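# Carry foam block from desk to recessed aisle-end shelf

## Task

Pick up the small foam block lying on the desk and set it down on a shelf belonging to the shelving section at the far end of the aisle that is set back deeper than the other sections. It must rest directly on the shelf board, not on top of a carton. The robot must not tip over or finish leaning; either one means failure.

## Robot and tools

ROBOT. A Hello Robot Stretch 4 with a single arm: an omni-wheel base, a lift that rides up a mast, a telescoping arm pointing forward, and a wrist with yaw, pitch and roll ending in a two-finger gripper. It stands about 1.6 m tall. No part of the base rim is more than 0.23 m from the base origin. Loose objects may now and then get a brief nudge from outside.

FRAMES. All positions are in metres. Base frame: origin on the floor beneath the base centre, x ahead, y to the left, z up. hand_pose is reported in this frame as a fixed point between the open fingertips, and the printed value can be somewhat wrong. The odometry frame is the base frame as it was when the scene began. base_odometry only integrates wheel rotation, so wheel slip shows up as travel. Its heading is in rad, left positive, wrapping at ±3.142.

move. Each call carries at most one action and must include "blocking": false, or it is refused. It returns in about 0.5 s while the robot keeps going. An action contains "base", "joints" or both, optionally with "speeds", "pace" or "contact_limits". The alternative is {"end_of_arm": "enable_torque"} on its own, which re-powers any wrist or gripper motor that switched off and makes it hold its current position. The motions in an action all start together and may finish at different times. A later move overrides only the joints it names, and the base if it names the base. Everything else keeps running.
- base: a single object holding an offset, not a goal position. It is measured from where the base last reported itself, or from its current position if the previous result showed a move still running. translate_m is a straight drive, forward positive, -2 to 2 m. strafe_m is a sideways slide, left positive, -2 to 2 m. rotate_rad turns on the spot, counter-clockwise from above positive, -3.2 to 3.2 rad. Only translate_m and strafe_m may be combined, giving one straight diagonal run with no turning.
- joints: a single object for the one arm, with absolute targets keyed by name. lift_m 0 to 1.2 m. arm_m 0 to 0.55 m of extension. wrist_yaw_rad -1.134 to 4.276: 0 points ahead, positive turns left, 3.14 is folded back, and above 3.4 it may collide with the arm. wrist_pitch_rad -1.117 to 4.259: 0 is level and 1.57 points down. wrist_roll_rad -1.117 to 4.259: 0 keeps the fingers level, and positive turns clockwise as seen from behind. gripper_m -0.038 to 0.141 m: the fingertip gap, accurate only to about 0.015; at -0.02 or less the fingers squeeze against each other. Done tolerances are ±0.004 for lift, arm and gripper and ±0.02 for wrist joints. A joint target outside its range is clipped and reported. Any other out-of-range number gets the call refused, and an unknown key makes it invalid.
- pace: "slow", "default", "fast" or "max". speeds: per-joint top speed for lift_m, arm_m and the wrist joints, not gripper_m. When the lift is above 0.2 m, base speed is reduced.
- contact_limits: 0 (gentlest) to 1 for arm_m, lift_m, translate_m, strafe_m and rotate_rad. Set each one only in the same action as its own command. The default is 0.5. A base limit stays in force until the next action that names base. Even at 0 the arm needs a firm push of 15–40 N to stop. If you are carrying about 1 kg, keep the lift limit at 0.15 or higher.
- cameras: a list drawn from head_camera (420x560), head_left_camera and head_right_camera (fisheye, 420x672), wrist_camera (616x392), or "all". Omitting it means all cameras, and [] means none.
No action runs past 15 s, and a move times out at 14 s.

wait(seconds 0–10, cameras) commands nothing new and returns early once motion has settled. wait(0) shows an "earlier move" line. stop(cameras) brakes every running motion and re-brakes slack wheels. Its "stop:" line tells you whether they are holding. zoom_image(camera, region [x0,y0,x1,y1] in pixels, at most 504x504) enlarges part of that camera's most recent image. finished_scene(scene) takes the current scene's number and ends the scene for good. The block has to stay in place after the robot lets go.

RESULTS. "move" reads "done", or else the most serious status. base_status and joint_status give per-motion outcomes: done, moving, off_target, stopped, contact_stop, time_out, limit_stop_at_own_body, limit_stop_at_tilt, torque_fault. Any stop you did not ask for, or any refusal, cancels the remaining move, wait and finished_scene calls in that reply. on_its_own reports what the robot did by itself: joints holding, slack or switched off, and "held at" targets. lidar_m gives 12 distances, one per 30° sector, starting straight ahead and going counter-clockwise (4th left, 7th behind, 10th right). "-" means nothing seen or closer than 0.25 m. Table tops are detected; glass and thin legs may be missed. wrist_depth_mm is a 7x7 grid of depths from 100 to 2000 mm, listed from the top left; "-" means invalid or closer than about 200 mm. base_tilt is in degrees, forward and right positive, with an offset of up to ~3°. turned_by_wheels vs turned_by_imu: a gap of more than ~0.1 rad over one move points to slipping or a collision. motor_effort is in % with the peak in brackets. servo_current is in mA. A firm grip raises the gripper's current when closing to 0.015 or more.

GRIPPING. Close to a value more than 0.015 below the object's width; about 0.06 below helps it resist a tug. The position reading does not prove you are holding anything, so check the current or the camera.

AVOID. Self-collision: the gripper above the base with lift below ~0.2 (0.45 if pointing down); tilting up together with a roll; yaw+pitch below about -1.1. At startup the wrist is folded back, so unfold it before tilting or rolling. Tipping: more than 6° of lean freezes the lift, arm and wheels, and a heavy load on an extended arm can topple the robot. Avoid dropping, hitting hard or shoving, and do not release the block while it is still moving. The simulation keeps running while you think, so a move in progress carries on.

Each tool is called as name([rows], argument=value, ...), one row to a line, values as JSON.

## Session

move(blocking=false)

Scene clock: 0.00 s.
base_odometry: x=+0.000 y=+0.000 heading=+0.000
turned_by_wheels: +0.000
turned_by_imu: +0.000
base_tilt: forward=+0.3 right=+1.3
lidar_m: 2.07 2.07 2.46 1.38 1.39 1.68 2.12 2.13 1.58 1.40 1.41 2.39
base_status: not commanded
joint_positions: lift_m=+0.246 arm_m=+0.002 wrist_yaw_rad=+3.068 wrist_pitch_rad=+0.002 wrist_roll_rad=+0.000 gripper_m=+0.056
joint_status: not commanded
measured_speeds: all 0
motor_effort: lift_m=+20 arm_m=-4 wheel_0=+0 wheel_1=-1 wheel_2=+0
servo_current: wrist_yaw_rad=39 wrist_pitch_rad=46 wrist_roll_rad=26 gripper_m=39
hand_pose: x=-0.1080 y=+0.1084 z=+0.4236 quat_wxyz=(+0.037, -0.001, +0.000, +0.999) (m; base frame)
wrist_depth_mm: 135 139 - - - - - / 114 139 - - - - - / 117 140 - - - - - / 136 178 - - - - - / 1983 - - - - - - / 1430 1464 197 1255 1397 1537 1397 / 1025 878 1078 152 1042 1025 1098
pictures: head_camera, head_left_camera, head_right_camera, wrist_camera
camera_calibration:
wrist_camera: T_world_to_cam=[[0.121229, 0.991669, 0.0435412, -0.135586], [0.027947, 0.0404375, -0.998791, 0.474708], [-0.992231, 0.122299, -0.022812, 0.118862], [0, 0, 0, 1]] pos_world=[0.121109, 0.100724, 0.482749]

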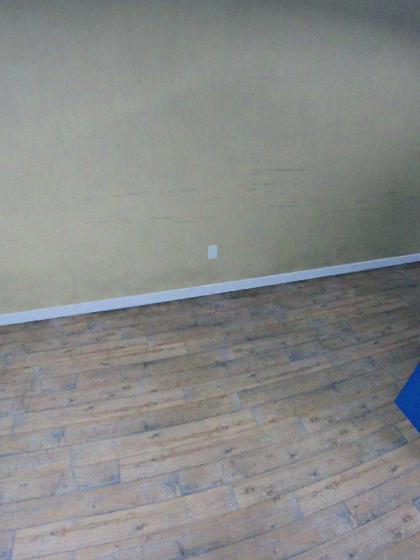

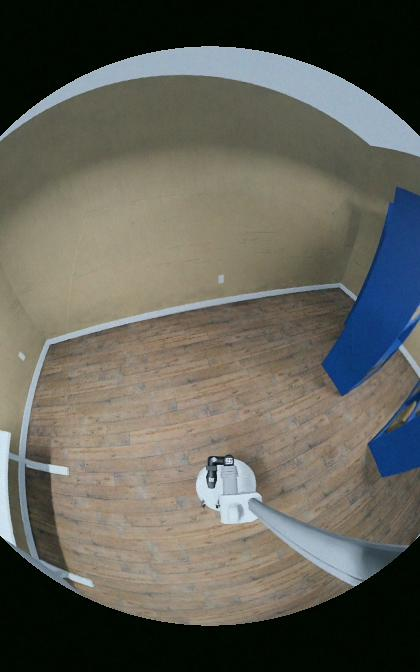

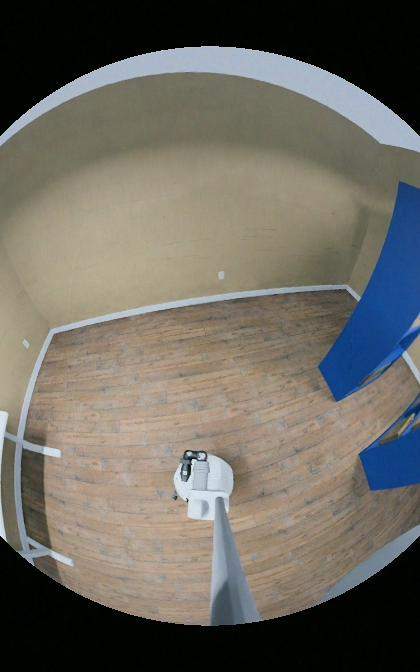

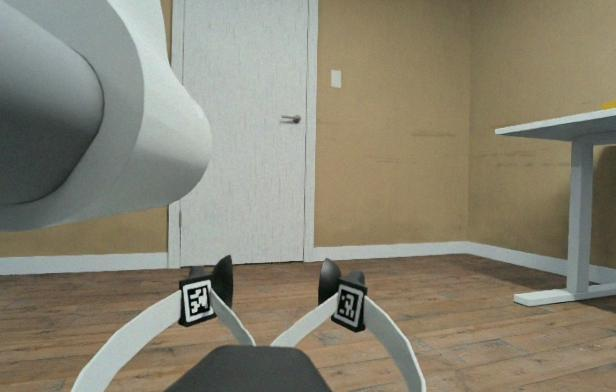

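move(base={"rotate_rad": 1.84}, joints={"lift_m": 0.95, "gripper_m": 0.13}, blocking=false, cameras=[])

wait(seconds=5, cameras=["head_camera"])

move(joints={"wrist_yaw_rad": 0.0, "wrist_pitch_rad": 0.6}, blocking=false, cameras=[])

zoom_image(camera="head_camera", region=[100, 100, 400, 400])

wait(seconds=4, cameras=["wrist_camera"])

Scene clock: 18.63 s.
move: moving
base_odometry: x=+0.000 y=+0.000 heading=+0.261
turned_by_wheels: +0.261
turned_by_imu: +0.256
base_tilt: forward=+0.4 right=+1.5
lidar_m: 2.07 2.15 1.51 1.37 1.48 2.23 2.12 2.25 1.43 1.40 1.43 2.16
base_status: rotate_rad moving
joint_positions: lift_m=+0.285 arm_m=+0.002 wrist_yaw_rad=+3.068 wrist_pitch_rad=+0.002 wrist_roll_rad=+0.000 gripper_m=+0.076
joint_status: lift_m moving; gripper_m moving
measured_speeds: translate_m=+0.000 strafe_m=+0.000 rotate_rad=+0.991 lift_m=+0.148 arm_m=+0.000 wrist_yaw_rad=+0.000 wrist_pitch_rad=+0.000 wrist_roll_rad=+0.000
motor_effort: lift_m=+26(27) arm_m=-4(4) wheel_0=-7(8) wheel_1=-5(7) wheel_2=-8(8)
servo_current: wrist_yaw_rad=26(39) wrist_pitch_rad=46(59) wrist_roll_rad=26(33) gripper_m=72(91)
hand_pose: x=-0.1080 y=+0.1084 z=+0.4625 quat_wxyz=(+0.037, -0.001, +0.000, +0.999)
wrist_depth_mm: 135 139 - - - - - / 116 139 - - - - - / 118 140 - - - - - / 137 181 - - - - - / - - - - - - - / 1499 1430 199 1618 195 1661 1661 / 1098 946 1138 149 1008 1098 1160

Scene clock: 21.77 s.
earlier move: done
base_odometry: x=+0.000 y=+0.000 heading=+1.840
turned_by_wheels: +1.579
turned_by_imu: +1.558
base_tilt: forward=+0.4 right=+1.4
lidar_m: 1.37 1.46 2.17 2.09 2.24 1.45 1.42 1.44 2.12 2.05 2.16 1.52
base_status: done
joint_positions: lift_m=+0.950 arm_m=+0.002 wrist_yaw_rad=+3.068 wrist_pitch_rad=+0.002 wrist_roll_rad=+0.000 gripper_m=+0.130
joint_status: all done
measured_speeds: all 0
motor_effort: lift_m=+24(28) arm_m=-4(4) wheel_0=-4(9) wheel_1=+0(8) wheel_2=+0(9)
servo_current: wrist_yaw_rad=33(46) wrist_pitch_rad=52(59) wrist_roll_rad=26(33) gripper_m=52(111)
hand_pose: x=-0.1080 y=+0.1084 z=+1.1273 quat_wxyz=(+0.037, -0.001, +0.000, +0.999)
wrist_depth_mm: 135 138 - - - - - / 115 139 - - - - - / 118 140 - - - - - / 136 176 - - - - - / - - - - - - - / - 188 - - 195 - - / - - 1983 - - - -
wait: 3.13 of 5 s (the move ended)

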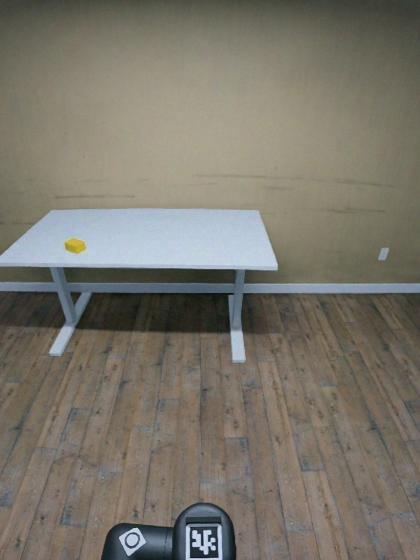

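Scene clock: 22.27 s.
move: moving
base_odometry: x=+0.000 y=+0.000 heading=+1.840
turned_by_wheels: +0.000
turned_by_imu: +0.000
base_tilt: forward=+0.3 right=+1.4
lidar_m: 1.37 1.45 2.19 2.10 2.20 1.45 1.41 1.43 2.14 2.07 2.18 1.49
base_status: not commanded
joint_positions: lift_m=+0.950 arm_m=+0.002 wrist_yaw_rad=+2.465 wrist_pitch_rad=+0.545 wrist_roll_rad=+0.000 gripper_m=+0.130
joint_status: wrist_yaw_rad moving; wrist_pitch_rad moving
measured_speeds: translate_m=+0.000 strafe_m=+0.000 rotate_rad=+0.000 lift_m=+0.000 arm_m=+0.000 wrist_yaw_rad=-1.806 wrist_pitch_rad=+0.958 wrist_roll_rad=+0.000
motor_effort: lift_m=+24(24) arm_m=-4(4) wheel_0=-4(4) wheel_1=+0(0) wheel_2=+0(0)
servo_current: wrist_yaw_rad=98(111) wrist_pitch_rad=26(72) wrist_roll_rad=26(39) gripper_m=46(52)
hand_pose: x=+0.0357 y=+0.2225 z=+0.9782 quat_wxyz=(+0.320, -0.254, +0.089, +0.908)
wrist_depth_mm: - - - - - - - / - 1921 - - - - - / - - - - - - - / - - - - - - - / 1808 1863 1863 1863 1921 1863 1863 / 1537 206 1430 1576 202 1537 1576 / 1255 1255 1336 - 1366 1336 1366

Scaled by 1.680 (camera's finer frame: 1200x1600).

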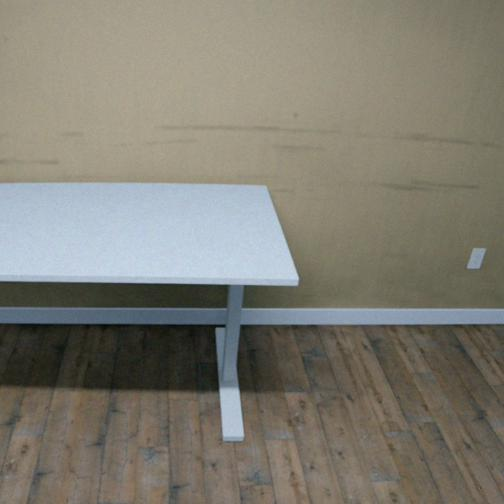

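Scene clock: 24.10 s.
earlier move: done
base_odometry: x=+0.000 y=+0.000 heading=+1.840
turned_by_wheels: +0.000
turned_by_imu: +0.000
base_tilt: forward=+0.3 right=+1.4
lidar_m: 1.37 1.46 2.16 2.09 2.24 1.43 1.40 1.43 2.15 2.07 2.16 1.49
base_status: not commanded
joint_positions: lift_m=+0.950 arm_m=+0.002 wrist_yaw_rad=+0.004 wrist_pitch_rad=+0.600 wrist_roll_rad=+0.000 gripper_m=+0.130
joint_status: all done
measured_speeds: all 0
motor_effort: lift_m=+24(24) arm_m=-4(4) wheel_0=-4(4) wheel_1=+0(1) wheel_2=+0(0)
servo_current: wrist_yaw_rad=39(117) wrist_pitch_rad=46(72) wrist_roll_rad=33(39) gripper_m=46(52)
hand_pose: x=+0.4116 y=-0.0866 z=+0.9651 quat_wxyz=(+0.955, -0.001, +0.295, +0.002)
wrist_depth_mm: - - - - - - - / - - - - - - - / - - - - - - - / 1921 1921 - - - - - / 1618 1618 1618 1661 1661 1708 1708 / 1336 206 1308 1430 202 1397 1464 / 1182 1182 1255 - 1255 1205 1281
wait: 1.83 of 4 s (the move ended)
wrist_camera: T_world_to_cam=[[-0.011633, -0.997947, 0.0629719, -0.165134], [-0.582488, -0.0444247, -0.811624, 1.07211], [0.812756, -0.046122, -0.580776, 0.451642], [0, 0, 0, 1]] pos_world=[0.255498, -0.0963362, 1.14285]

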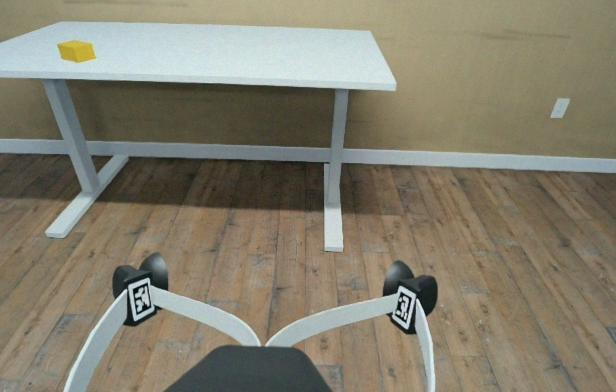

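move(base={"translate_m": 0.72, "strafe_m": 0.74}, blocking=false, cameras=[])

wait(seconds=8, cameras=["head_camera", "wrist_camera"])

zoom_image(camera="head_camera", region=[120, 220, 320, 420])

Scene clock: 37.77 s.
move: moving
base_odometry: x=-0.029 y=+0.016 heading=+1.839
turned_by_wheels: +0.000
turned_by_imu: -0.001
base_tilt: forward=+0.3 right=+1.3
lidar_m: 1.36 1.43 2.15 2.08 2.21 1.46 1.42 1.46 2.16 2.09 2.18 1.40
base_status: translate_m moving; strafe_m moving
joint_positions: lift_m=+0.950 arm_m=+0.002 wrist_yaw_rad=+0.003 wrist_pitch_rad=+0.600 wrist_roll_rad=+0.000 gripper_m=+0.130
joint_status: not commanded
measured_speeds: translate_m=+0.088 strafe_m=+0.090 rotate_rad=-0.003 lift_m=+0.000 arm_m=+0.000 wrist_yaw_rad=+0.000 wrist_pitch_rad=+0.000 wrist_roll_rad=+0.000
motor_effort: lift_m=+24(24) arm_m=-4(4) wheel_0=-2(7) wheel_1=+8(9) wheel_2=-7(8)
servo_current: wrist_yaw_rad=33(39) wrist_pitch_rad=33(52) wrist_roll_rad=26(33) gripper_m=39(59)
hand_pose: x=+0.4115 y=-0.0866 z=+0.9651 quat_wxyz=(+0.955, +0.000, +0.295, +0.002)
wrist_depth_mm: - - - - - - - / - - - - - - - / - - - - - - - / 1921 1921 1983 1983 - - - / 1576 1618 1661 1661 1708 1661 1708 / 1397 205 1308 1464 202 1430 1430 / 1160 1160 1229 - 1281 1229 1281

Scene clock: 42.17 s.
earlier move: done
base_odometry: x=-0.904 y=+0.498 heading=+1.840
turned_by_wheels: +0.000
turned_by_imu: +0.002
base_tilt: forward=+0.3 right=+1.3
lidar_m: 0.69 0.73 1.45 1.33 1.43 2.01 2.09 2.33 2.94 2.82 0.98 0.70
base_status: done
joint_positions: lift_m=+0.950 arm_m=+0.002 wrist_yaw_rad=+0.003 wrist_pitch_rad=+0.600 wrist_roll_rad=+0.000 gripper_m=+0.130
joint_status: not commanded
measured_speeds: all 0
motor_effort: lift_m=+24(24) arm_m=-4(4) wheel_0=-1(8) wheel_1=+0(10) wheel_2=-1(9)
servo_current: wrist_yaw_rad=46(46) wrist_pitch_rad=26(52) wrist_roll_rad=26(33) gripper_m=46(59)
hand_pose: x=+0.4115 y=-0.0866 z=+0.9651 quat_wxyz=(+0.955, +0.000, +0.295, +0.002)
wrist_depth_mm: - - - - - - - / - - - - - - - / - - - - - - - / - - - - - - - / 1576 1618 1618 1618 1618 1661 1661 / 1366 204 1308 1464 202 1397 1397 / 1182 1138 - - 1255 1205 1281
wait: 4.40 of 8 s (the move ended)
wrist_camera: T_world_to_cam=[[-0.0118536, -0.997943, 0.0630059, -0.165122], [-0.582496, -0.0443237, -0.811624, 1.07221], [0.812747, -0.0463213, -0.580772, 0.451678], [0, 0, 0, 1]] pos_world=[0.255498, -0.0963358, 1.14295]

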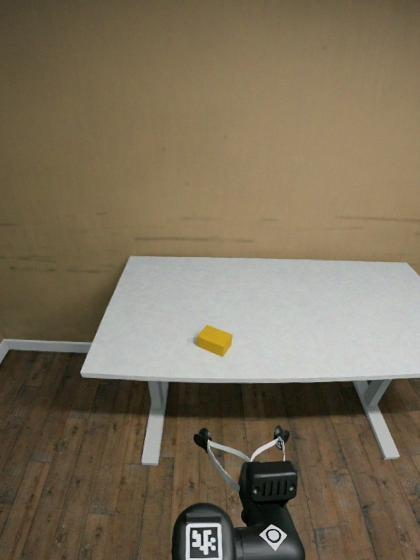

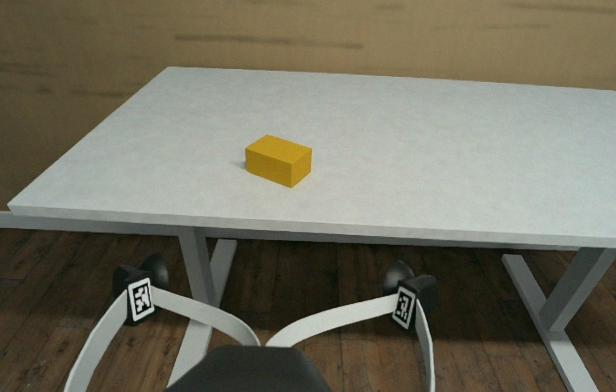

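Scaled by 2.520 (camera's finer frame: 1200x1600).

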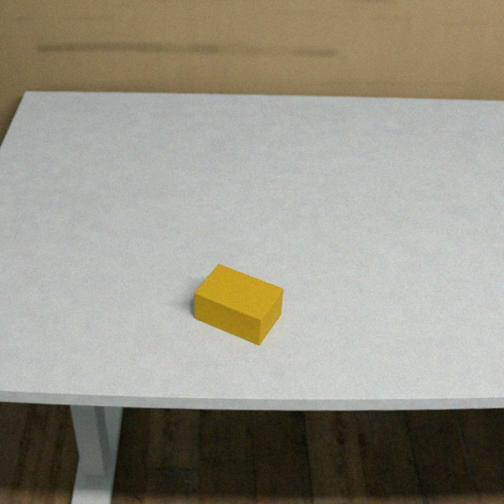

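move(base={"translate_m": 0.12, "strafe_m": -0.23}, joints={"wrist_yaw_rad": 1.05, "arm_m": 0.29}, blocking=false, cameras=[])

wait(seconds=6, cameras=["head_camera", "wrist_camera"])

Scene clock: 65.30 s.
move: moving
base_odometry: x=-0.881 y=+0.520 heading=+1.839
turned_by_wheels: +0.000
turned_by_imu: -0.001
base_tilt: forward=+0.3 right=+1.3
lidar_m: 0.67 0.73 1.47 1.38 1.45 2.06 2.07 2.33 2.90 2.79 0.96 0.73
base_status: translate_m moving; strafe_m moving
joint_positions: lift_m=+0.950 arm_m=+0.054 wrist_yaw_rad=+0.603 wrist_pitch_rad=+0.600 wrist_roll_rad=+0.000 gripper_m=+0.130
joint_status: arm_m moving; wrist_yaw_rad moving
measured_speeds: translate_m=+0.056 strafe_m=-0.110 rotate_rad=-0.004 lift_m=+0.000 arm_m=+0.198 wrist_yaw_rad=+1.806 wrist_pitch_rad=+0.000 wrist_roll_rad=+0.000
motor_effort: lift_m=+24(24) arm_m=+8(8) wheel_0=+10(10) wheel_1=-5(6) wheel_2=-4(7)
servo_current: wrist_yaw_rad=104(117) wrist_pitch_rad=46(52) wrist_roll_rad=33(33) gripper_m=46(52)
hand_pose: x=+0.4710 y=+0.0629 z=+0.9651 quat_wxyz=(+0.912, -0.088, +0.282, +0.284)
wrist_depth_mm: - 1618 - - - - - / - 1808 - - - - - / - - - - - - - / - 1808 1863 - 580 544 - / 1537 1576 1618 1576 - - - / 1366 204 1308 1397 202 - - / 1182 1182 1205 - 1255 1229 1229

Scene clock: 67.13 s.
earlier move: done
base_odometry: x=-0.715 y=+0.675 heading=+1.840
turned_by_wheels: +0.000
turned_by_imu: +0.000
base_tilt: forward=+0.3 right=+1.4
lidar_m: 0.54 0.62 1.68 1.55 1.68 2.36 2.20 2.34 2.67 2.58 0.79 0.59
base_status: done
joint_positions: lift_m=+0.950 arm_m=+0.290 wrist_yaw_rad=+1.046 wrist_pitch_rad=+0.600 wrist_roll_rad=+0.000 gripper_m=+0.130
joint_status: all done
measured_speeds: all 0
motor_effort: lift_m=+23(24) arm_m=+6(9) wheel_0=+1(10) wheel_1=-1(8) wheel_2=-1(7)
servo_current: wrist_yaw_rad=26(117) wrist_pitch_rad=52(52) wrist_roll_rad=26(33) gripper_m=52(52)
hand_pose: x=+0.6555 y=+0.1623 z=+0.9651 quat_wxyz=(+0.828, -0.148, +0.256, +0.477)
wrist_depth_mm: - - - 1661 - - - / - - - 1808 - - - / - - - - - - - / - - - - - - - / 1537 1618 - - - - - / 1366 206 171 - 200 - - / 1182 1138 - - 338 - -
wait: 1.83 of 6 s (the move ended)
wrist_camera: T_world_to_cam=[[0.856234, -0.512736, 0.0629708, -0.561566], [-0.25504, -0.525576, -0.811618, 1.08879], [0.449242, 0.678875, -0.580784, 0.385533], [0, 0, 0, 1]] pos_world=[0.585319, 0.0225774, 1.14295]

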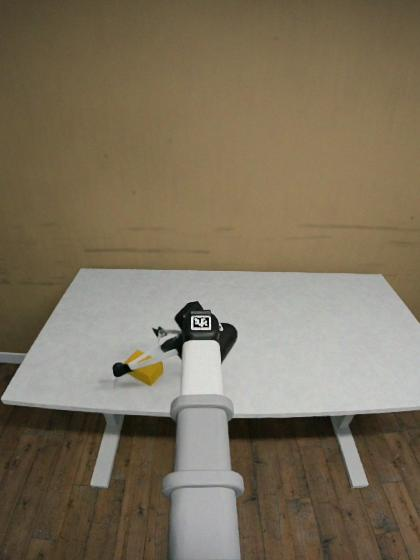

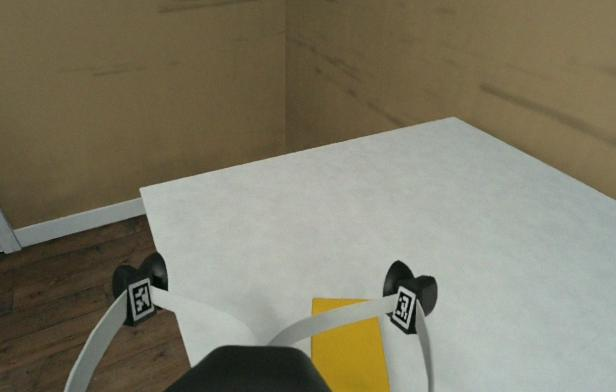

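move(joints={"arm_m": 0.374, "lift_m": 0.88}, blocking=false, cameras=[])

wait(seconds=4, cameras=["wrist_camera"])

Scene clock: 77.73 s.
move: moving
base_odometry: x=-0.715 y=+0.675 heading=+1.840
turned_by_wheels: +0.000
turned_by_imu: -0.001
base_tilt: forward=+0.3 right=+1.5
lidar_m: 0.56 0.59 1.67 1.57 1.64 2.37 2.21 2.35 2.70 2.59 0.78 0.57
base_status: not commanded
joint_positions: lift_m=+0.911 arm_m=+0.341 wrist_yaw_rad=+1.046 wrist_pitch_rad=+0.600 wrist_roll_rad=+0.000 gripper_m=+0.130
joint_status: lift_m moving; arm_m moving
measured_speeds: translate_m=+0.000 strafe_m=+0.000 rotate_rad=+0.000 lift_m=-0.141 arm_m=+0.169 wrist_yaw_rad=+0.000 wrist_pitch_rad=+0.000 wrist_roll_rad=+0.000
motor_effort: lift_m=+11(22) arm_m=+6(9) wheel_0=+1(1) wheel_1=+0(1) wheel_2=-1(1)
servo_current: wrist_yaw_rad=39(52) wrist_pitch_rad=46(59) wrist_roll_rad=33(33) gripper_m=39(46)
hand_pose: x=+0.7068 y=+0.1623 z=+0.9269 quat_wxyz=(+0.828, -0.148, +0.256, +0.477)
wrist_depth_mm: - - - 1661 - - - / - - - 1808 - - - / - - - - - - - / - - - - - - - / 1499 1499 - - - - - / 1308 205 171 347 195 - - / 1138 1118 - - - - -

Scene clock: 78.47 s.
earlier move: done
base_odometry: x=-0.715 y=+0.675 heading=+1.840
turned_by_wheels: +0.000
turned_by_imu: +0.000
base_tilt: forward=+0.4 right=+1.4
lidar_m: 0.57 0.60 1.65 1.56 1.66 2.36 2.19 2.36 2.65 2.58 0.79 0.58
base_status: not commanded
joint_positions: lift_m=+0.880 arm_m=+0.374 wrist_yaw_rad=+1.046 wrist_pitch_rad=+0.600 wrist_roll_rad=+0.000 gripper_m=+0.130
joint_status: all done
measured_speeds: all 0
motor_effort: lift_m=+14(22) arm_m=+7(9) wheel_0=+1(1) wheel_1=+0(1) wheel_2=-1(1)
servo_current: wrist_yaw_rad=39(52) wrist_pitch_rad=39(59) wrist_roll_rad=26(39) gripper_m=46(52)
hand_pose: x=+0.7395 y=+0.1623 z=+0.8958 quat_wxyz=(+0.828, -0.148, +0.256, +0.477)
wrist_depth_mm: - - - - - - - / - - - - - - - / - - - - - - - / - - - - - - - / 1499 - - - - - - / 1255 188 182 304 195 - - / 1098 - - - - - -
wait: 0.73 of 4 s (the move ended)
wrist_camera: T_world_to_cam=[[0.856234, -0.512736, 0.0629708, -0.629126], [-0.25504, -0.525576, -0.811618, 1.05397], [0.449242, 0.678875, -0.580784, 0.307548], [0, 0, 0, 1]] pos_world=[0.669319, 0.0225774, 1.07365]

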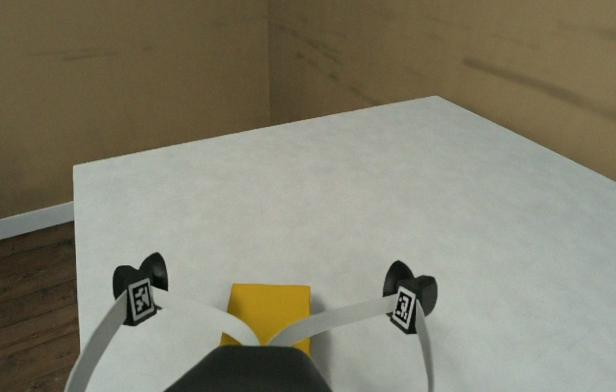

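Centred. Lower and grip.

move(joints={"lift_m": 0.8}, pace="slow", contact_limits={"lift_m": 0.3}, blocking=false, cameras=[])

wait(seconds=3, cameras=["wrist_camera"])

move(joints={"gripper_m": 0.015}, blocking=false, cameras=[])

wait(seconds=3, cameras=["wrist_camera"])

Scene clock: 86.80 s.
move: moving
base_odometry: x=-0.715 y=+0.675 heading=+1.840
turned_by_wheels: +0.000
turned_by_imu: -0.001
base_tilt: forward=+0.3 right=+1.3
lidar_m: 0.57 0.55 1.67 1.56 1.67 2.36 2.23 2.34 2.67 2.60 0.79 0.60
base_status: not commanded
joint_positions: lift_m=+0.854 arm_m=+0.374 wrist_yaw_rad=+1.046 wrist_pitch_rad=+0.600 wrist_roll_rad=+0.000 gripper_m=+0.130
joint_status: lift_m moving
measured_speeds: translate_m=+0.000 strafe_m=+0.000 rotate_rad=+0.000 lift_m=-0.099 arm_m=+0.000 wrist_yaw_rad=+0.000 wrist_pitch_rad=+0.000 wrist_roll_rad=+0.000
motor_effort: lift_m=+15(15) arm_m=+6(7) wheel_0=+1(1) wheel_1=+0(1) wheel_2=-1(1)
servo_current: wrist_yaw_rad=26(46) wrist_pitch_rad=46(52) wrist_roll_rad=33(33) gripper_m=39(46)
contact_limits: lift_m 0.3
hand_pose: x=+0.7395 y=+0.1623 z=+0.8697 quat_wxyz=(+0.828, -0.148, +0.256, +0.477)
wrist_depth_mm: - - - - - - - / - - - - - - - / - - - - - - - / - - - - - - - / 1430 - - - - - - / 1255 188 182 278 196 - - / 1078 - - - - - -

Scene clock: 87.83 s.
earlier move: done
base_odometry: x=-0.715 y=+0.675 heading=+1.840
turned_by_wheels: +0.000
turned_by_imu: +0.000
base_tilt: forward=+0.4 right=+1.4
lidar_m: 0.56 0.60 1.66 1.56 1.70 2.33 2.22 2.35 2.68 2.59 0.79 0.59
base_status: not commanded
joint_positions: lift_m=+0.800 arm_m=+0.374 wrist_yaw_rad=+1.046 wrist_pitch_rad=+0.600 wrist_roll_rad=+0.000 gripper_m=+0.130
joint_status: all done
measured_speeds: all 0
motor_effort: lift_m=+14(16) arm_m=+7(7) wheel_0=+1(1) wheel_1=+0(1) wheel_2=-1(1)
servo_current: wrist_yaw_rad=39(46) wrist_pitch_rad=46(52) wrist_roll_rad=33(33) gripper_m=46(52)
contact_limits: lift_m 0.3
hand_pose: x=+0.7395 y=+0.1623 z=+0.8159 quat_wxyz=(+0.828, -0.148, +0.256, +0.477)
wrist_depth_mm: - - - - - - - / - - - - - - - / - - - - - - - / - - - - - - - / 1366 - 241 243 - - - / 1160 188 200 206 196 - - / 1008 - 200 - - - -
wait: 1.03 of 3 s (the move ended)
wrist_camera: T_world_to_cam=[[0.856234, -0.512736, 0.0629708, -0.624088], [-0.25504, -0.525576, -0.811618, 0.989037], [0.449242, 0.678875, -0.580784, 0.261085], [0, 0, 0, 1]] pos_world=[0.669319, 0.0225774, 0.993655]

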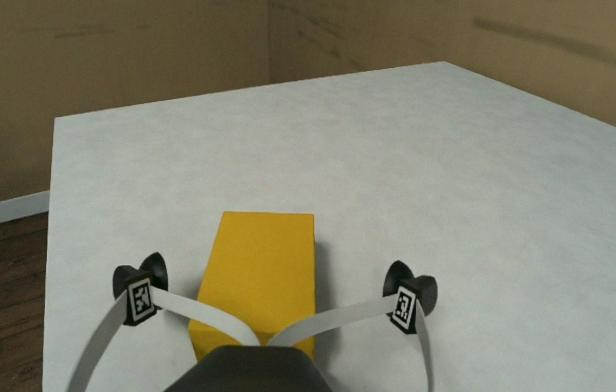

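Scene clock: 88.33 s.
move: moving
base_odometry: x=-0.715 y=+0.675 heading=+1.840
turned_by_wheels: +0.000
turned_by_imu: +0.000
base_tilt: forward=+0.3 right=+1.4
lidar_m: 0.56 0.59 1.66 1.57 1.67 2.36 2.21 2.35 2.70 2.60 0.78 0.57
base_status: not commanded
joint_positions: lift_m=+0.800 arm_m=+0.374 wrist_yaw_rad=+1.046 wrist_pitch_rad=+0.600 wrist_roll_rad=+0.000 gripper_m=+0.116
joint_status: gripper_m moving
measured_speeds: all 0
motor_effort: lift_m=+14(14) arm_m=+7(7) wheel_0=+1(1) wheel_1=+0(1) wheel_2=-1(1)
servo_current: wrist_yaw_rad=39(46) wrist_pitch_rad=46(52) wrist_roll_rad=26(33) gripper_m=130(130)
contact_limits: lift_m 0.3
hand_pose: x=+0.7395 y=+0.1623 z=+0.8159 quat_wxyz=(+0.828, -0.148, +0.256, +0.477)
wrist_depth_mm: - - - - - - - / - - - - - - - / - - - - - - - / - - - - - - - / 1397 - 242 243 - - - / 1160 186 200 206 193 - - / 1008 - 200 - - - -

Scene clock: 89.87 s.
earlier move: done
base_odometry: x=-0.715 y=+0.675 heading=+1.840
turned_by_wheels: +0.000
turned_by_imu: +0.000
base_tilt: forward=+0.3 right=+1.4
lidar_m: 0.56 0.59 1.67 1.57 1.68 2.35 2.21 2.35 2.70 2.58 0.79 0.58
base_status: not commanded
joint_positions: lift_m=+0.800 arm_m=+0.374 wrist_yaw_rad=+1.047 wrist_pitch_rad=+0.600 wrist_roll_rad=+0.000 gripper_m=+0.016
joint_status: all done
measured_speeds: all 0
motor_effort: lift_m=+14(14) arm_m=+7(7) wheel_0=+1(1) wheel_1=+0(1) wheel_2=-1(1)
servo_current: wrist_yaw_rad=33(46) wrist_pitch_rad=46(52) wrist_roll_rad=33(33) gripper_m=117(260)
contact_limits: lift_m 0.3
hand_pose: x=+0.7395 y=+0.1624 z=+0.8159 quat_wxyz=(+0.828, -0.148, +0.256, +0.477)
wrist_depth_mm: - - - 1618 - - - / - - - - - - - / - - - - - - - / - - - - - - - / 1366 - 227 224 - - - / 1160 175 195 196 181 - - / 1008 - - 148 - - -
wait: 1.53 of 3 s (the move ended)
wrist_camera: T_world_to_cam=[[0.85633, -0.512572, 0.0630029, -0.624188], [-0.25491, -0.525626, -0.811627, 0.98896], [0.449133, 0.67896, -0.580769, 0.261141], [0, 0, 0, 1]] pos_world=[0.669319, 0.0225771, 0.993654]

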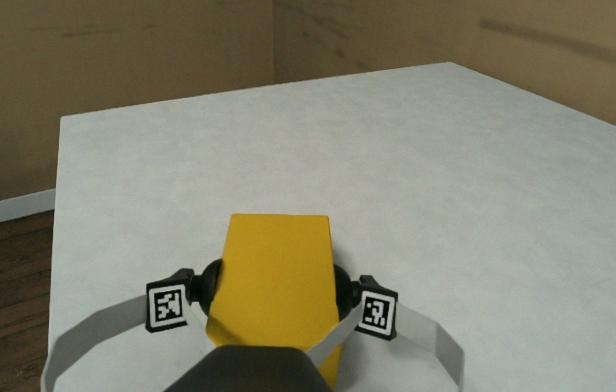

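move(joints={"lift_m": 0.95}, blocking=false, cameras=[])

wait(seconds=1.2, cameras=[])

move(base={"translate_m": -0.75}, joints={"arm_m": 0.0, "wrist_yaw_rad": 0.0}, blocking=false, cameras=[])

wait(seconds=6, cameras=["wrist_camera"])

move(base={"rotate_rad": 3.14}, blocking=false, cameras=[])

wait(seconds=6, cameras=["head_camera", "wrist_camera", "head_left_camera"])

Scene clock: 99.43 s.
move: moving
base_odometry: x=-0.715 y=+0.675 heading=+1.840
turned_by_wheels: +0.000
turned_by_imu: -0.001
base_tilt: forward=+0.5 right=+1.3
lidar_m: 0.57 0.60 1.66 1.57 1.67 2.35 2.18 2.34 2.67 2.61 0.75 0.58
base_status: not commanded
joint_positions: lift_m=+0.839 arm_m=+0.374 wrist_yaw_rad=+1.047 wrist_pitch_rad=+0.600 wrist_roll_rad=+0.000 gripper_m=+0.016
joint_status: lift_m moving
measured_speeds: translate_m=+0.000 strafe_m=+0.000 rotate_rad=+0.000 lift_m=+0.149 arm_m=+0.000 wrist_yaw_rad=+0.000 wrist_pitch_rad=+0.000 wrist_roll_rad=+0.000
motor_effort: lift_m=+25(27) arm_m=+7(7) wheel_0=+1(1) wheel_1=+0(1) wheel_2=-1(1)
servo_current: wrist_yaw_rad=33(46) wrist_pitch_rad=39(52) wrist_roll_rad=26(33) gripper_m=111(124)
hand_pose: x=+0.7395 y=+0.1623 z=+0.8543 quat_wxyz=(+0.828, -0.148, +0.256, +0.477)
wrist_depth_mm: - - - 1618 - - - / - - - - - - - / - - - - - - - / - - - - - - - / 1397 - 227 224 - - - / 1205 175 195 196 181 - - / 1025 - - 149 - - -

Scene clock: 100.63 s.
earlier move: done
base_odometry: x=-0.715 y=+0.675 heading=+1.840
turned_by_wheels: +0.000
turned_by_imu: +0.000
base_tilt: forward=+0.3 right=+1.3
lidar_m: 0.56 0.60 1.68 1.57 1.67 2.36 2.21 2.34 2.69 2.56 0.79 0.58
base_status: not commanded
joint_positions: lift_m=+0.950 arm_m=+0.374 wrist_yaw_rad=+1.047 wrist_pitch_rad=+0.600 wrist_roll_rad=+0.000 gripper_m=+0.016
joint_status: all done
measured_speeds: all 0
motor_effort: lift_m=+24(27) arm_m=+7(7) wheel_0=+1(1) wheel_1=+0(1) wheel_2=-1(1)
servo_current: wrist_yaw_rad=39(46) wrist_pitch_rad=39(52) wrist_roll_rad=26(33) gripper_m=117(130)
hand_pose: x=+0.7395 y=+0.1623 z=+0.9650 quat_wxyz=(+0.828, -0.148, +0.256, +0.477)
wrist_depth_mm: - - - 1576 - - - / - - - 1756 - - - / - - - - - - - / - - - - - - - / 1576 - 228 225 - - - / 1366 177 195 196 181 - - / 1160 - - 148 - - -
wait: 1.20 s; at rest by 1.17 s

Scene clock: 101.13 s.
move: moving
base_odometry: x=-0.706 y=+0.643 heading=+1.839
turned_by_wheels: +0.000
turned_by_imu: +0.000
base_tilt: forward=+0.4 right=+1.3
lidar_m: 0.58 0.64 1.65 1.54 1.67 2.34 2.17 2.30 2.69 2.60 0.83 0.62
base_status: translate_m moving
joint_positions: lift_m=+0.950 arm_m=+0.322 wrist_yaw_rad=+0.448 wrist_pitch_rad=+0.600 wrist_roll_rad=+0.000 gripper_m=+0.016
joint_status: arm_m moving; wrist_yaw_rad moving
joint sent to its limit — arm_m, lower limit.
measured_speeds: translate_m=-0.125 strafe_m=+0.001 rotate_rad=-0.003 lift_m=+0.000 arm_m=-0.198 wrist_yaw_rad=-1.796 wrist_pitch_rad=+0.000 wrist_roll_rad=+0.000
motor_effort: lift_m=+24(24) arm_m=-6(10) wheel_0=-6(6) wheel_1=-5(6) wheel_2=+8(11)
servo_current: wrist_yaw_rad=98(117) wrist_pitch_rad=52(52) wrist_roll_rad=33(39) gripper_m=117(124)
hand_pose: x=+0.7452 y=+0.0243 z=+0.9650 quat_wxyz=(+0.932, -0.066, +0.288, +0.212)
wrist_depth_mm: - - - - - - - / 1576 - - - - - - / - - - - - - - / - - - - - - - / - - 228 224 - - - / - 175 195 196 181 - - / - - - 148 - - -

Scene clock: 104.63 s.
earlier move: done
base_odometry: x=-0.516 y=-0.049 heading=+1.839
turned_by_wheels: +0.000
turned_by_imu: +0.000
base_tilt: forward=+0.3 right=+1.3
lidar_m: 1.28 1.39 1.66 1.58 1.70 2.38 1.46 1.68 2.68 2.58 2.72 1.35
base_status: done
joint_positions: lift_m=+0.950 arm_m=+0.002 wrist_yaw_rad=+0.003 wrist_pitch_rad=+0.600 wrist_roll_rad=+0.000 gripper_m=+0.016
joint_status: all done
joint sent to its limit — arm_m, lower limit.
measured_speeds: all 0
motor_effort: lift_m=+23(24) arm_m=-6(10) wheel_0=-2(8) wheel_1=-1(7) wheel_2=+1(11)
servo_current: wrist_yaw_rad=33(117) wrist_pitch_rad=39(59) wrist_roll_rad=33(39) gripper_m=111(124)
hand_pose: x=+0.4117 y=-0.0866 z=+0.9651 quat_wxyz=(+0.955, +0.000, +0.295, +0.002)
wrist_depth_mm: - - - - - - - / - - - - - - - / - - - - - - - / 1921 1983 - - - - - / 1576 1618 244 224 1661 1708 1661 / 1366 181 194 196 181 1464 1430 / 1160 1182 1182 148 1229 1182 1255
wait: 3.50 of 6 s (the move ended)
wrist_camera: T_world_to_cam=[[-0.011842, -0.997942, 0.0630127, -0.16513], [-0.582609, -0.0443295, -0.811543, 1.07226], [0.812666, -0.046322, -0.580885, 0.451666], [0, 0, 0, 1]] pos_world=[0.255698, -0.0963358, 1.14295]

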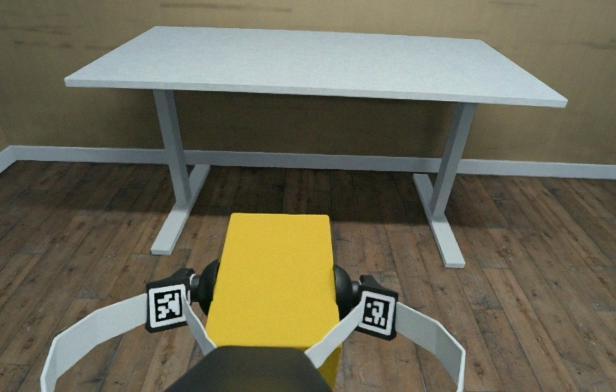

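Scene clock: 105.13 s.
move: moving
base_odometry: x=-0.516 y=-0.049 heading=+2.068
turned_by_wheels: +0.229
turned_by_imu: +0.225
base_tilt: forward=+0.4 right=+1.4
lidar_m: 1.30 1.92 1.58 1.59 1.90 1.46 1.46 1.68 2.60 2.58 1.53 1.28
base_status: rotate_rad moving
joint_positions: lift_m=+0.950 arm_m=+0.002 wrist_yaw_rad=+0.003 wrist_pitch_rad=+0.600 wrist_roll_rad=+0.000 gripper_m=+0.016
joint_status: not commanded
measured_speeds: translate_m=+0.002 strafe_m=+0.001 rotate_rad=+0.866 lift_m=+0.000 arm_m=+0.000 wrist_yaw_rad=+0.000 wrist_pitch_rad=+0.000 wrist_roll_rad=+0.000
motor_effort: lift_m=+23(23) arm_m=-6(6) wheel_0=-8(8) wheel_1=-5(8) wheel_2=-5(8)
servo_current: wrist_yaw_rad=39(46) wrist_pitch_rad=46(46) wrist_roll_rad=26(33) gripper_m=111(124)
hand_pose: x=+0.4117 y=-0.0866 z=+0.9651 quat_wxyz=(+0.955, +0.000, +0.295, +0.002)
wrist_depth_mm: - - - - - - - / - - - - - - - / - - - - - - - / 1921 1983 - 1983 - - 1983 / 1576 1618 245 224 1661 1661 1661 / 1336 181 194 196 181 1397 1397 / 1182 1182 1160 149 1229 1205 1281

Scene clock: 107.70 s.
earlier move: done
base_odometry: x=-0.516 y=-0.049 heading=-1.304
turned_by_wheels: +2.911
turned_by_imu: +2.873
base_tilt: forward=+0.4 right=+1.3
lidar_m: 1.45 1.67 2.70 2.60 2.69 1.37 1.32 1.36 1.70 1.60 1.69 2.30
base_status: done
joint_positions: lift_m=+0.950 arm_m=+0.002 wrist_yaw_rad=+0.003 wrist_pitch_rad=+0.600 wrist_roll_rad=+0.000 gripper_m=+0.016
joint_status: not commanded
measured_speeds: all 0
motor_effort: lift_m=+23(23) arm_m=-6(7) wheel_0=-3(9) wheel_1=-2(8) wheel_2=-2(8)
servo_current: wrist_yaw_rad=39(52) wrist_pitch_rad=46(59) wrist_roll_rad=33(39) gripper_m=124(124)
hand_pose: x=+0.4117 y=-0.0866 z=+0.9651 quat_wxyz=(+0.955, +0.000, +0.295, +0.002)
wrist_depth_mm: 1983 - - - - - - / - - - - - - - / - 1983 - - - - - / - 1863 1983 - 1983 - 1983 / 1576 1661 245 224 1661 1708 1708 / 1336 181 195 196 182 1464 1430 / 1182 1160 1160 148 1229 1182 1255
wait: 2.57 of 6 s (the move ended)
pictures: head_camera, head_left_camera, wrist_camera
wrist_camera: T_world_to_cam=[[-0.0118998, -0.997947, 0.0629314, -0.165023], [-0.582609, -0.0442298, -0.811548, 1.07227], [0.812665, -0.0463216, -0.580887, 0.451668], [0, 0, 0, 1]] pos_world=[0.255698, -0.0963357, 1.14295]

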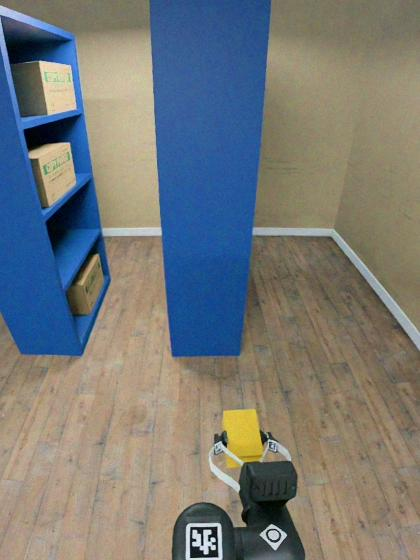

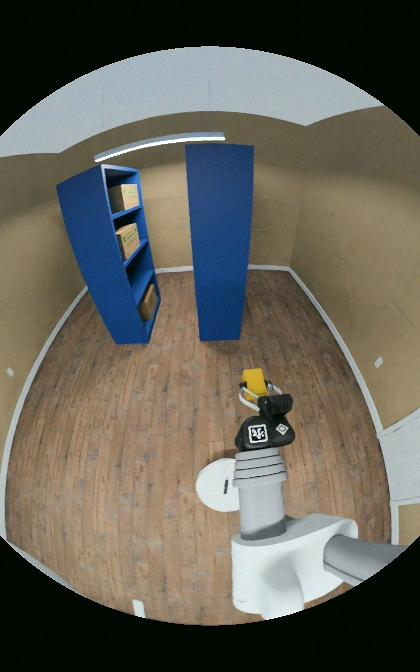

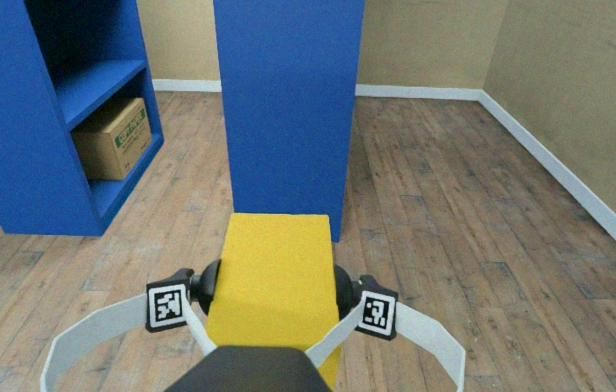

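move(base={"translate_m": 0.6, "strafe_m": 0.495}, blocking=false, cameras=[])

wait(seconds=6, cameras=["head_camera"])

Scene clock: 115.10 s.
move: moving
base_odometry: x=-0.487 y=-0.069 heading=-1.305
turned_by_wheels: +0.000
turned_by_imu: -0.001
base_tilt: forward=+0.3 right=+1.4
lidar_m: 1.42 1.64 2.69 2.59 2.66 1.41 1.33 1.40 1.71 1.60 1.70 2.33
base_status: translate_m moving; strafe_m moving
joint_positions: lift_m=+0.950 arm_m=+0.002 wrist_yaw_rad=+0.003 wrist_pitch_rad=+0.600 wrist_roll_rad=+0.000 gripper_m=+0.016
joint_status: not commanded
measured_speeds: translate_m=+0.101 strafe_m=+0.085 rotate_rad=+0.001 lift_m=+0.000 arm_m=+0.000 wrist_yaw_rad=+0.000 wrist_pitch_rad=+0.000 wrist_roll_rad=+0.000
motor_effort: lift_m=+23(23) arm_m=-6(6) wheel_0=-5(6) wheel_1=+7(11) wheel_2=-7(9)
servo_current: wrist_yaw_rad=39(46) wrist_pitch_rad=33(46) wrist_roll_rad=26(33) gripper_m=111(124)
hand_pose: x=+0.4117 y=-0.0867 z=+0.9651 quat_wxyz=(+0.955, +0.000, +0.295, +0.002)
wrist_depth_mm: - - - - - - - / - - - - - - - / - - - - - - - / - 1983 1983 - - - - / 1576 1618 245 225 1708 1661 1708 / 1366 181 195 196 182 1464 1397 / 1160 1182 1160 148 1205 1182 1281

Scene clock: 118.60 s.
earlier move: done
base_odometry: x=+0.120 y=-0.497 heading=-1.305
turned_by_wheels: +0.000
turned_by_imu: +0.001
base_tilt: forward=+0.4 right=+1.4
lidar_m: 1.18 0.92 2.17 2.10 2.20 2.85 1.95 2.00 2.16 2.10 2.19 0.91
base_status: done
joint_positions: lift_m=+0.950 arm_m=+0.002 wrist_yaw_rad=+0.003 wrist_pitch_rad=+0.600 wrist_roll_rad=+0.000 gripper_m=+0.016
joint_status: not commanded
measured_speeds: all 0
motor_effort: lift_m=+23(23) arm_m=-6(7) wheel_0=-4(6) wheel_1=+1(11) wheel_2=-1(9)
servo_current: wrist_yaw_rad=39(46) wrist_pitch_rad=39(52) wrist_roll_rad=33(33) gripper_m=117(130)
hand_pose: x=+0.4117 y=-0.0867 z=+0.9651 quat_wxyz=(+0.955, +0.000, +0.295, +0.002)
wrist_depth_mm: - - - - 842 - - / - - - - 1060 - - / - - - - 1060 - - / - - 1708 1983 1281 - - / - 1366 245 224 1229 - 1618 / - 176 195 196 181 - 1430 / 1138 1160 1160 148 1160 1160 1255
wait: 3.50 of 6 s (the move ended)

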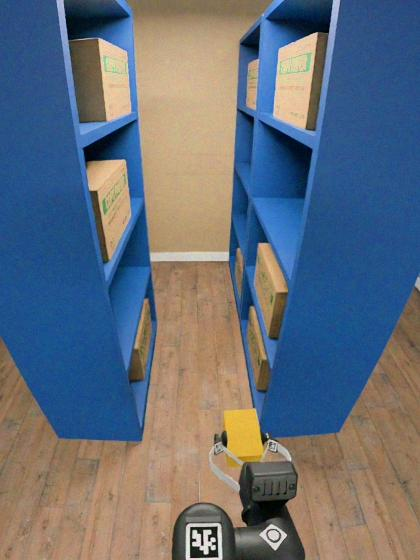

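move(base={"translate_m": 0.9}, contact_limits={"translate_m": 0.2}, blocking=false, cameras=[])

wait(seconds=7, cameras=["head_left_camera", "head_camera"])

Scene clock: 124.07 s.
move: moving
base_odometry: x=+0.128 y=-0.529 heading=-1.304
turned_by_wheels: +0.000
turned_by_imu: +0.000
base_tilt: forward=+0.3 right=+1.4
lidar_m: 1.16 0.87 2.20 2.10 2.19 2.89 1.99 2.01 2.16 2.09 2.18 0.89
base_status: translate_m moving
joint_positions: lift_m=+0.950 arm_m=+0.002 wrist_yaw_rad=+0.003 wrist_pitch_rad=+0.600 wrist_roll_rad=+0.000 gripper_m=+0.016
joint_status: not commanded
measured_speeds: translate_m=+0.124 strafe_m=+0.001 rotate_rad=+0.002 lift_m=+0.000 arm_m=+0.000 wrist_yaw_rad=+0.000 wrist_pitch_rad=+0.000 wrist_roll_rad=+0.000
motor_effort: lift_m=+23(23) arm_m=-6(6) wheel_0=+5(7) wheel_1=+5(7) wheel_2=-7(10)
servo_current: wrist_yaw_rad=39(46) wrist_pitch_rad=46(52) wrist_roll_rad=26(33) gripper_m=124(124)
contact_limits: translate_m 0.2
hand_pose: x=+0.4117 y=-0.0867 z=+0.9651 quat_wxyz=(+0.955, +0.000, +0.295, +0.002)
wrist_depth_mm: - - - - 788 - - / - - - - 1060 - - / - - - - 976 - - / - - 1863 1983 1060 - - / - 1366 237 225 1229 - 1618 / - 175 195 197 181 - 1430 / 137 1138 1160 149 - 1160 1255

Scene clock: 128.07 s.
earlier move: done
base_odometry: x=+0.357 y=-1.365 heading=-1.304
turned_by_wheels: +0.000
turned_by_imu: -0.002
base_tilt: forward=+0.5 right=+1.5
lidar_m: 1.13 0.41 0.31 0.27 2.20 3.00 3.67 2.98 2.20 0.27 0.28 0.39
base_status: done
joint_positions: lift_m=+0.950 arm_m=+0.002 wrist_yaw_rad=+0.003 wrist_pitch_rad=+0.600 wrist_roll_rad=+0.000 gripper_m=+0.016
joint_status: not commanded
measured_speeds: all 0
motor_effort: lift_m=+23(23) arm_m=-6(6) wheel_0=+3(7) wheel_1=+1(7) wheel_2=+0(11)
servo_current: wrist_yaw_rad=39(52) wrist_pitch_rad=39(52) wrist_roll_rad=33(33) gripper_m=117(130)
contact_limits: translate_m 0.2
hand_pose: x=+0.4117 y=-0.0867 z=+0.9651 quat_wxyz=(+0.955, +0.000, +0.295, +0.002)
wrist_depth_mm: - - - - 820 - - / 569 1618 - - 647 - - / - 1756 - - 788 - - / - 1863 1863 1983 1078 - - / - 1618 245 224 931 508 477 / - 176 195 196 181 439 415 / 137 960 1160 148 615 379 368
wait: 4.00 of 7 s (the move ended)
pictures: head_camera, head_left_camera

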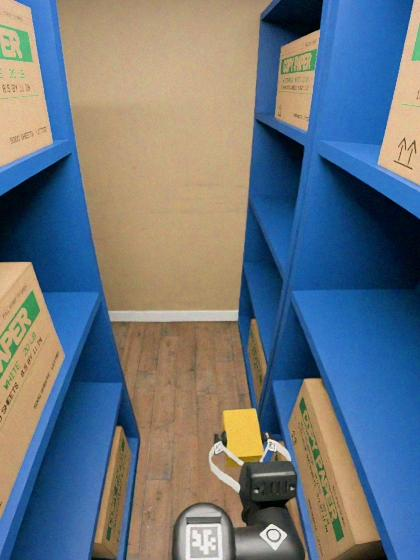

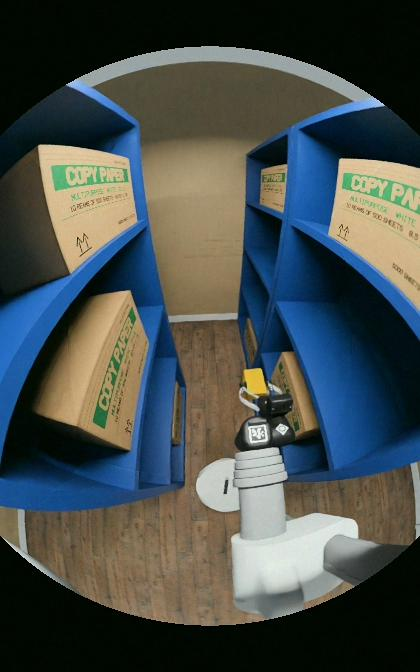

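move(base={"translate_m": 1.2}, contact_limits={"translate_m": 0.2}, blocking=false, cameras=[])

wait(seconds=8, cameras=["head_left_camera", "head_right_camera"])

Scene clock: 135.87 s.
move: moving
base_odometry: x=+0.365 y=-1.397 heading=-1.304
turned_by_wheels: +0.000
turned_by_imu: -0.001
base_tilt: forward=+0.3 right=+1.4
lidar_m: 1.15 0.42 0.29 0.27 2.28 3.02 3.72 2.99 2.27 0.26 0.28 0.40
base_status: translate_m moving
joint_positions: lift_m=+0.950 arm_m=+0.002 wrist_yaw_rad=+0.003 wrist_pitch_rad=+0.600 wrist_roll_rad=+0.000 gripper_m=+0.016
joint_status: not commanded
measured_speeds: translate_m=+0.123 strafe_m=+0.001 rotate_rad=-0.003 lift_m=+0.000 arm_m=+0.000 wrist_yaw_rad=+0.000 wrist_pitch_rad=+0.000 wrist_roll_rad=+0.000
motor_effort: lift_m=+23(23) arm_m=-6(6) wheel_0=+7(7) wheel_1=+4(7) wheel_2=-9(9)
servo_current: wrist_yaw_rad=39(46) wrist_pitch_rad=39(52) wrist_roll_rad=26(33) gripper_m=117(130)
contact_limits: translate_m 0.2
hand_pose: x=+0.4117 y=-0.0867 z=+0.9651 quat_wxyz=(+0.955, +0.000, +0.295, +0.002)
wrist_depth_mm: 1397 - - - 878 - - / 585 - - - 603 - - / - 1756 - - 759 - - / - 1863 1863 1921 991 - - / - 1618 245 225 991 492 477 / - 177 195 196 181 427 413 / 137 976 1160 148 634 370 368

Scene clock: 140.83 s.
earlier move: done
base_odometry: x=+0.673 y=-2.523 heading=-1.304
turned_by_wheels: +0.000
turned_by_imu: -0.002
base_tilt: forward=+0.3 right=+1.4
lidar_m: 0.62 0.64 0.79 0.74 0.41 0.44 1.20 0.40 0.27 0.25 0.27 0.38
base_status: done
joint_positions: lift_m=+0.950 arm_m=+0.002 wrist_yaw_rad=+0.003 wrist_pitch_rad=+0.600 wrist_roll_rad=+0.000 gripper_m=+0.016
joint_status: not commanded
measured_speeds: all 0
motor_effort: lift_m=+23(23) arm_m=-6(6) wheel_0=+2(7) wheel_1=+0(7) wheel_2=+2(11)
servo_current: wrist_yaw_rad=33(52) wrist_pitch_rad=46(59) wrist_roll_rad=26(33) gripper_m=111(130)
contact_limits: translate_m 0.2
hand_pose: x=+0.4117 y=-0.0867 z=+0.9651 quat_wxyz=(+0.955, +0.000, +0.295, +0.002)
wrist_depth_mm: 384 377 379 382 377 366 330 / 413 413 413 413 413 384 364 / 455 455 455 455 455 382 343 / - - - - - 449 281 / - - 221 224 - 500 500 / - 176 195 197 182 564 569 / - - - 148 647 140 654
wait: 4.97 of 8 s (the move ended)

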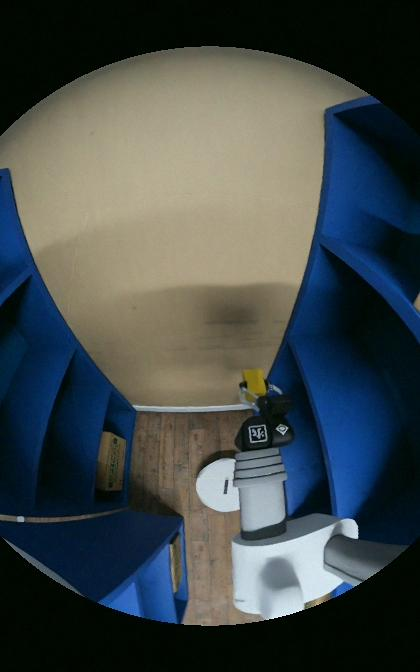

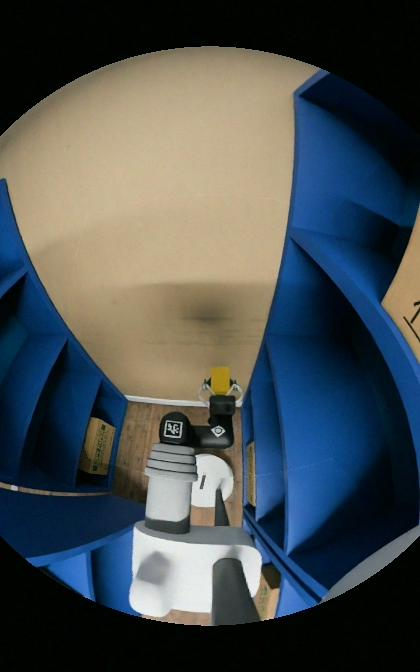

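move(base={"rotate_rad": 1.57}, blocking=false, cameras=[])

wait(seconds=5, cameras=["head_camera"])

move(joints={"lift_m": 1.08}, blocking=false, cameras=[])

wait(seconds=3, cameras=["head_camera", "wrist_camera"])

Scene clock: 147.60 s.
move: moving
base_odometry: x=+0.673 y=-2.523 heading=-1.076
turned_by_wheels: +0.228
turned_by_imu: +0.224
base_tilt: forward=+0.3 right=+1.4
lidar_m: 0.62 0.74 0.75 0.63 0.41 0.57 0.61 0.33 0.25 0.26 0.30 0.52
base_status: rotate_rad moving
joint_positions: lift_m=+0.950 arm_m=+0.002 wrist_yaw_rad=+0.003 wrist_pitch_rad=+0.600 wrist_roll_rad=+0.000 gripper_m=+0.016
joint_status: not commanded
measured_speeds: translate_m=+0.001 strafe_m=+0.002 rotate_rad=+0.873 lift_m=+0.000 arm_m=+0.000 wrist_yaw_rad=+0.000 wrist_pitch_rad=+0.000 wrist_roll_rad=+0.000
motor_effort: lift_m=+23(23) arm_m=-6(6) wheel_0=-6(7) wheel_1=-6(6) wheel_2=-7(8)
servo_current: wrist_yaw_rad=39(39) wrist_pitch_rad=39(52) wrist_roll_rad=20(33) gripper_m=117(124)
hand_pose: x=+0.4117 y=-0.0867 z=+0.9651 quat_wxyz=(+0.955, +0.000, +0.295, +0.001)
wrist_depth_mm: 427 404 389 373 357 343 336 / 462 442 424 410 389 373 359 / - - 462 445 427 404 389 / - - - 462 459 445 418 / - - 221 225 - - 427 / - 176 195 196 181 - 466 / 137 - - 148 - 512 517

Scene clock: 149.27 s.
earlier move: done
base_odometry: x=+0.673 y=-2.523 heading=+0.266
turned_by_wheels: +1.341
turned_by_imu: +1.324
base_tilt: forward=+0.3 right=+1.4
lidar_m: 0.74 0.41 0.44 1.20 0.42 0.29 0.29 0.29 0.37 0.62 0.66 0.78
base_status: done
joint_positions: lift_m=+0.950 arm_m=+0.002 wrist_yaw_rad=+0.003 wrist_pitch_rad=+0.600 wrist_roll_rad=+0.000 gripper_m=+0.016
joint_status: not commanded
measured_speeds: all 0
motor_effort: lift_m=+23(23) arm_m=-6(6) wheel_0=-1(8) wheel_1=-2(7) wheel_2=+0(9)
servo_current: wrist_yaw_rad=33(46) wrist_pitch_rad=33(52) wrist_roll_rad=26(33) gripper_m=117(124)
hand_pose: x=+0.4117 y=-0.0867 z=+0.9651 quat_wxyz=(+0.955, +0.000, +0.295, +0.001)
wrist_depth_mm: 488 - - - - - - / 517 - - - - - - / 564 - - - - - - / - - - - - 1060 - / - - 228 224 - 878 759 / - 177 195 196 181 - - / 137 - - 148 - 141 -
wait: 1.67 of 5 s (the move ended)

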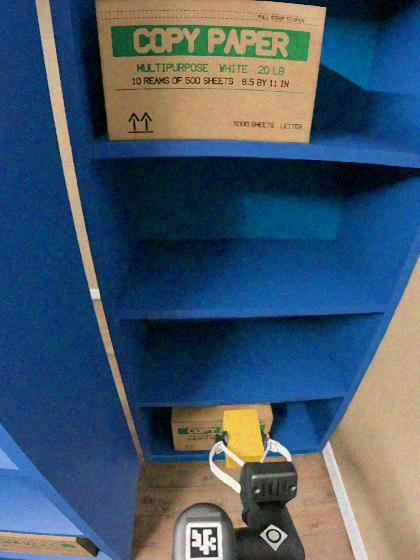

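Scene clock: 149.77 s.
move: moving
base_odometry: x=+0.673 y=-2.523 heading=+0.266
turned_by_wheels: +0.000
turned_by_imu: +0.000
base_tilt: forward=+0.3 right=+1.4
lidar_m: 0.73 0.42 0.45 1.18 0.42 0.30 0.25 0.29 0.37 0.63 0.66 0.77
base_status: not commanded
joint_positions: lift_m=+0.989 arm_m=+0.002 wrist_yaw_rad=+0.003 wrist_pitch_rad=+0.600 wrist_roll_rad=+0.000 gripper_m=+0.016
joint_status: lift_m moving
measured_speeds: translate_m=+0.000 strafe_m=+0.000 rotate_rad=+0.000 lift_m=+0.149 arm_m=+0.000 wrist_yaw_rad=+0.000 wrist_pitch_rad=+0.000 wrist_roll_rad=+0.000
motor_effort: lift_m=+26(27) arm_m=-6(6) wheel_0=-1(1) wheel_1=-2(2) wheel_2=+1(1)
servo_current: wrist_yaw_rad=39(46) wrist_pitch_rad=39(46) wrist_roll_rad=33(33) gripper_m=111(124)
hand_pose: x=+0.4117 y=-0.0867 z=+1.0042 quat_wxyz=(+0.955, +0.000, +0.295, +0.001)
wrist_depth_mm: 492 - - - - 891 - / 521 - - - - - - / 559 - - - - - - / - - - - - 1098 - / - - 228 225 - 946 750 / - 177 195 196 181 - - / 136 - - 148 - 141 -

Scene clock: 150.87 s.
earlier move: done
base_odometry: x=+0.673 y=-2.523 heading=+0.266
turned_by_wheels: +0.000
turned_by_imu: +0.000
base_tilt: forward=+0.4 right=+1.4
lidar_m: 0.74 0.39 0.43 1.17 0.42 0.27 0.27 0.28 0.37 0.61 0.66 0.80
base_status: not commanded
joint_positions: lift_m=+1.080 arm_m=+0.002 wrist_yaw_rad=+0.003 wrist_pitch_rad=+0.600 wrist_roll_rad=+0.000 gripper_m=+0.016
joint_status: all done
measured_speeds: all 0
motor_effort: lift_m=+24(27) arm_m=-6(6) wheel_0=-1(1) wheel_1=-2(2) wheel_2=+0(1)
servo_current: wrist_yaw_rad=33(46) wrist_pitch_rad=52(59) wrist_roll_rad=26(39) gripper_m=117(124)
hand_pose: x=+0.4117 y=-0.0867 z=+1.0950 quat_wxyz=(+0.955, +0.000, +0.295, +0.001)
wrist_depth_mm: 496 - - - - 891 - / 521 - - - - - - / 559 - - - - - - / 512 - - - - - - / - - 228 224 - 1078 741 / - 177 195 196 181 917 - / 137 - - 148 - 141 -
wait: 1.10 of 3 s (the move ended)
wrist_camera: T_world_to_cam=[[-0.0119811, -0.997942, 0.0629891, -0.17325], [-0.582613, -0.0442292, -0.811546, 1.17769], [0.812662, -0.0464215, -0.580884, 0.527113], [0, 0, 0, 1]] pos_world=[0.255698, -0.0963356, 1.27285]

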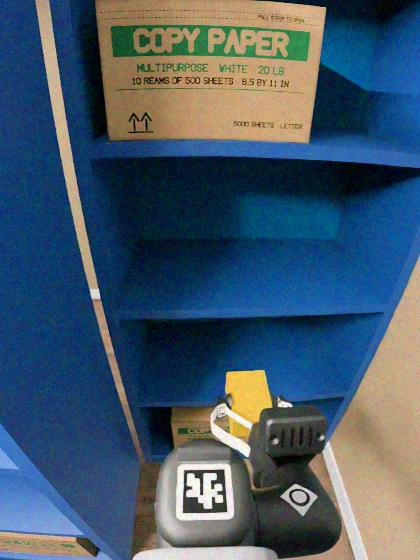

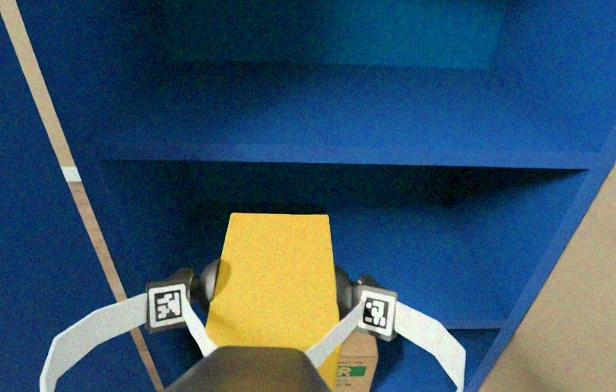

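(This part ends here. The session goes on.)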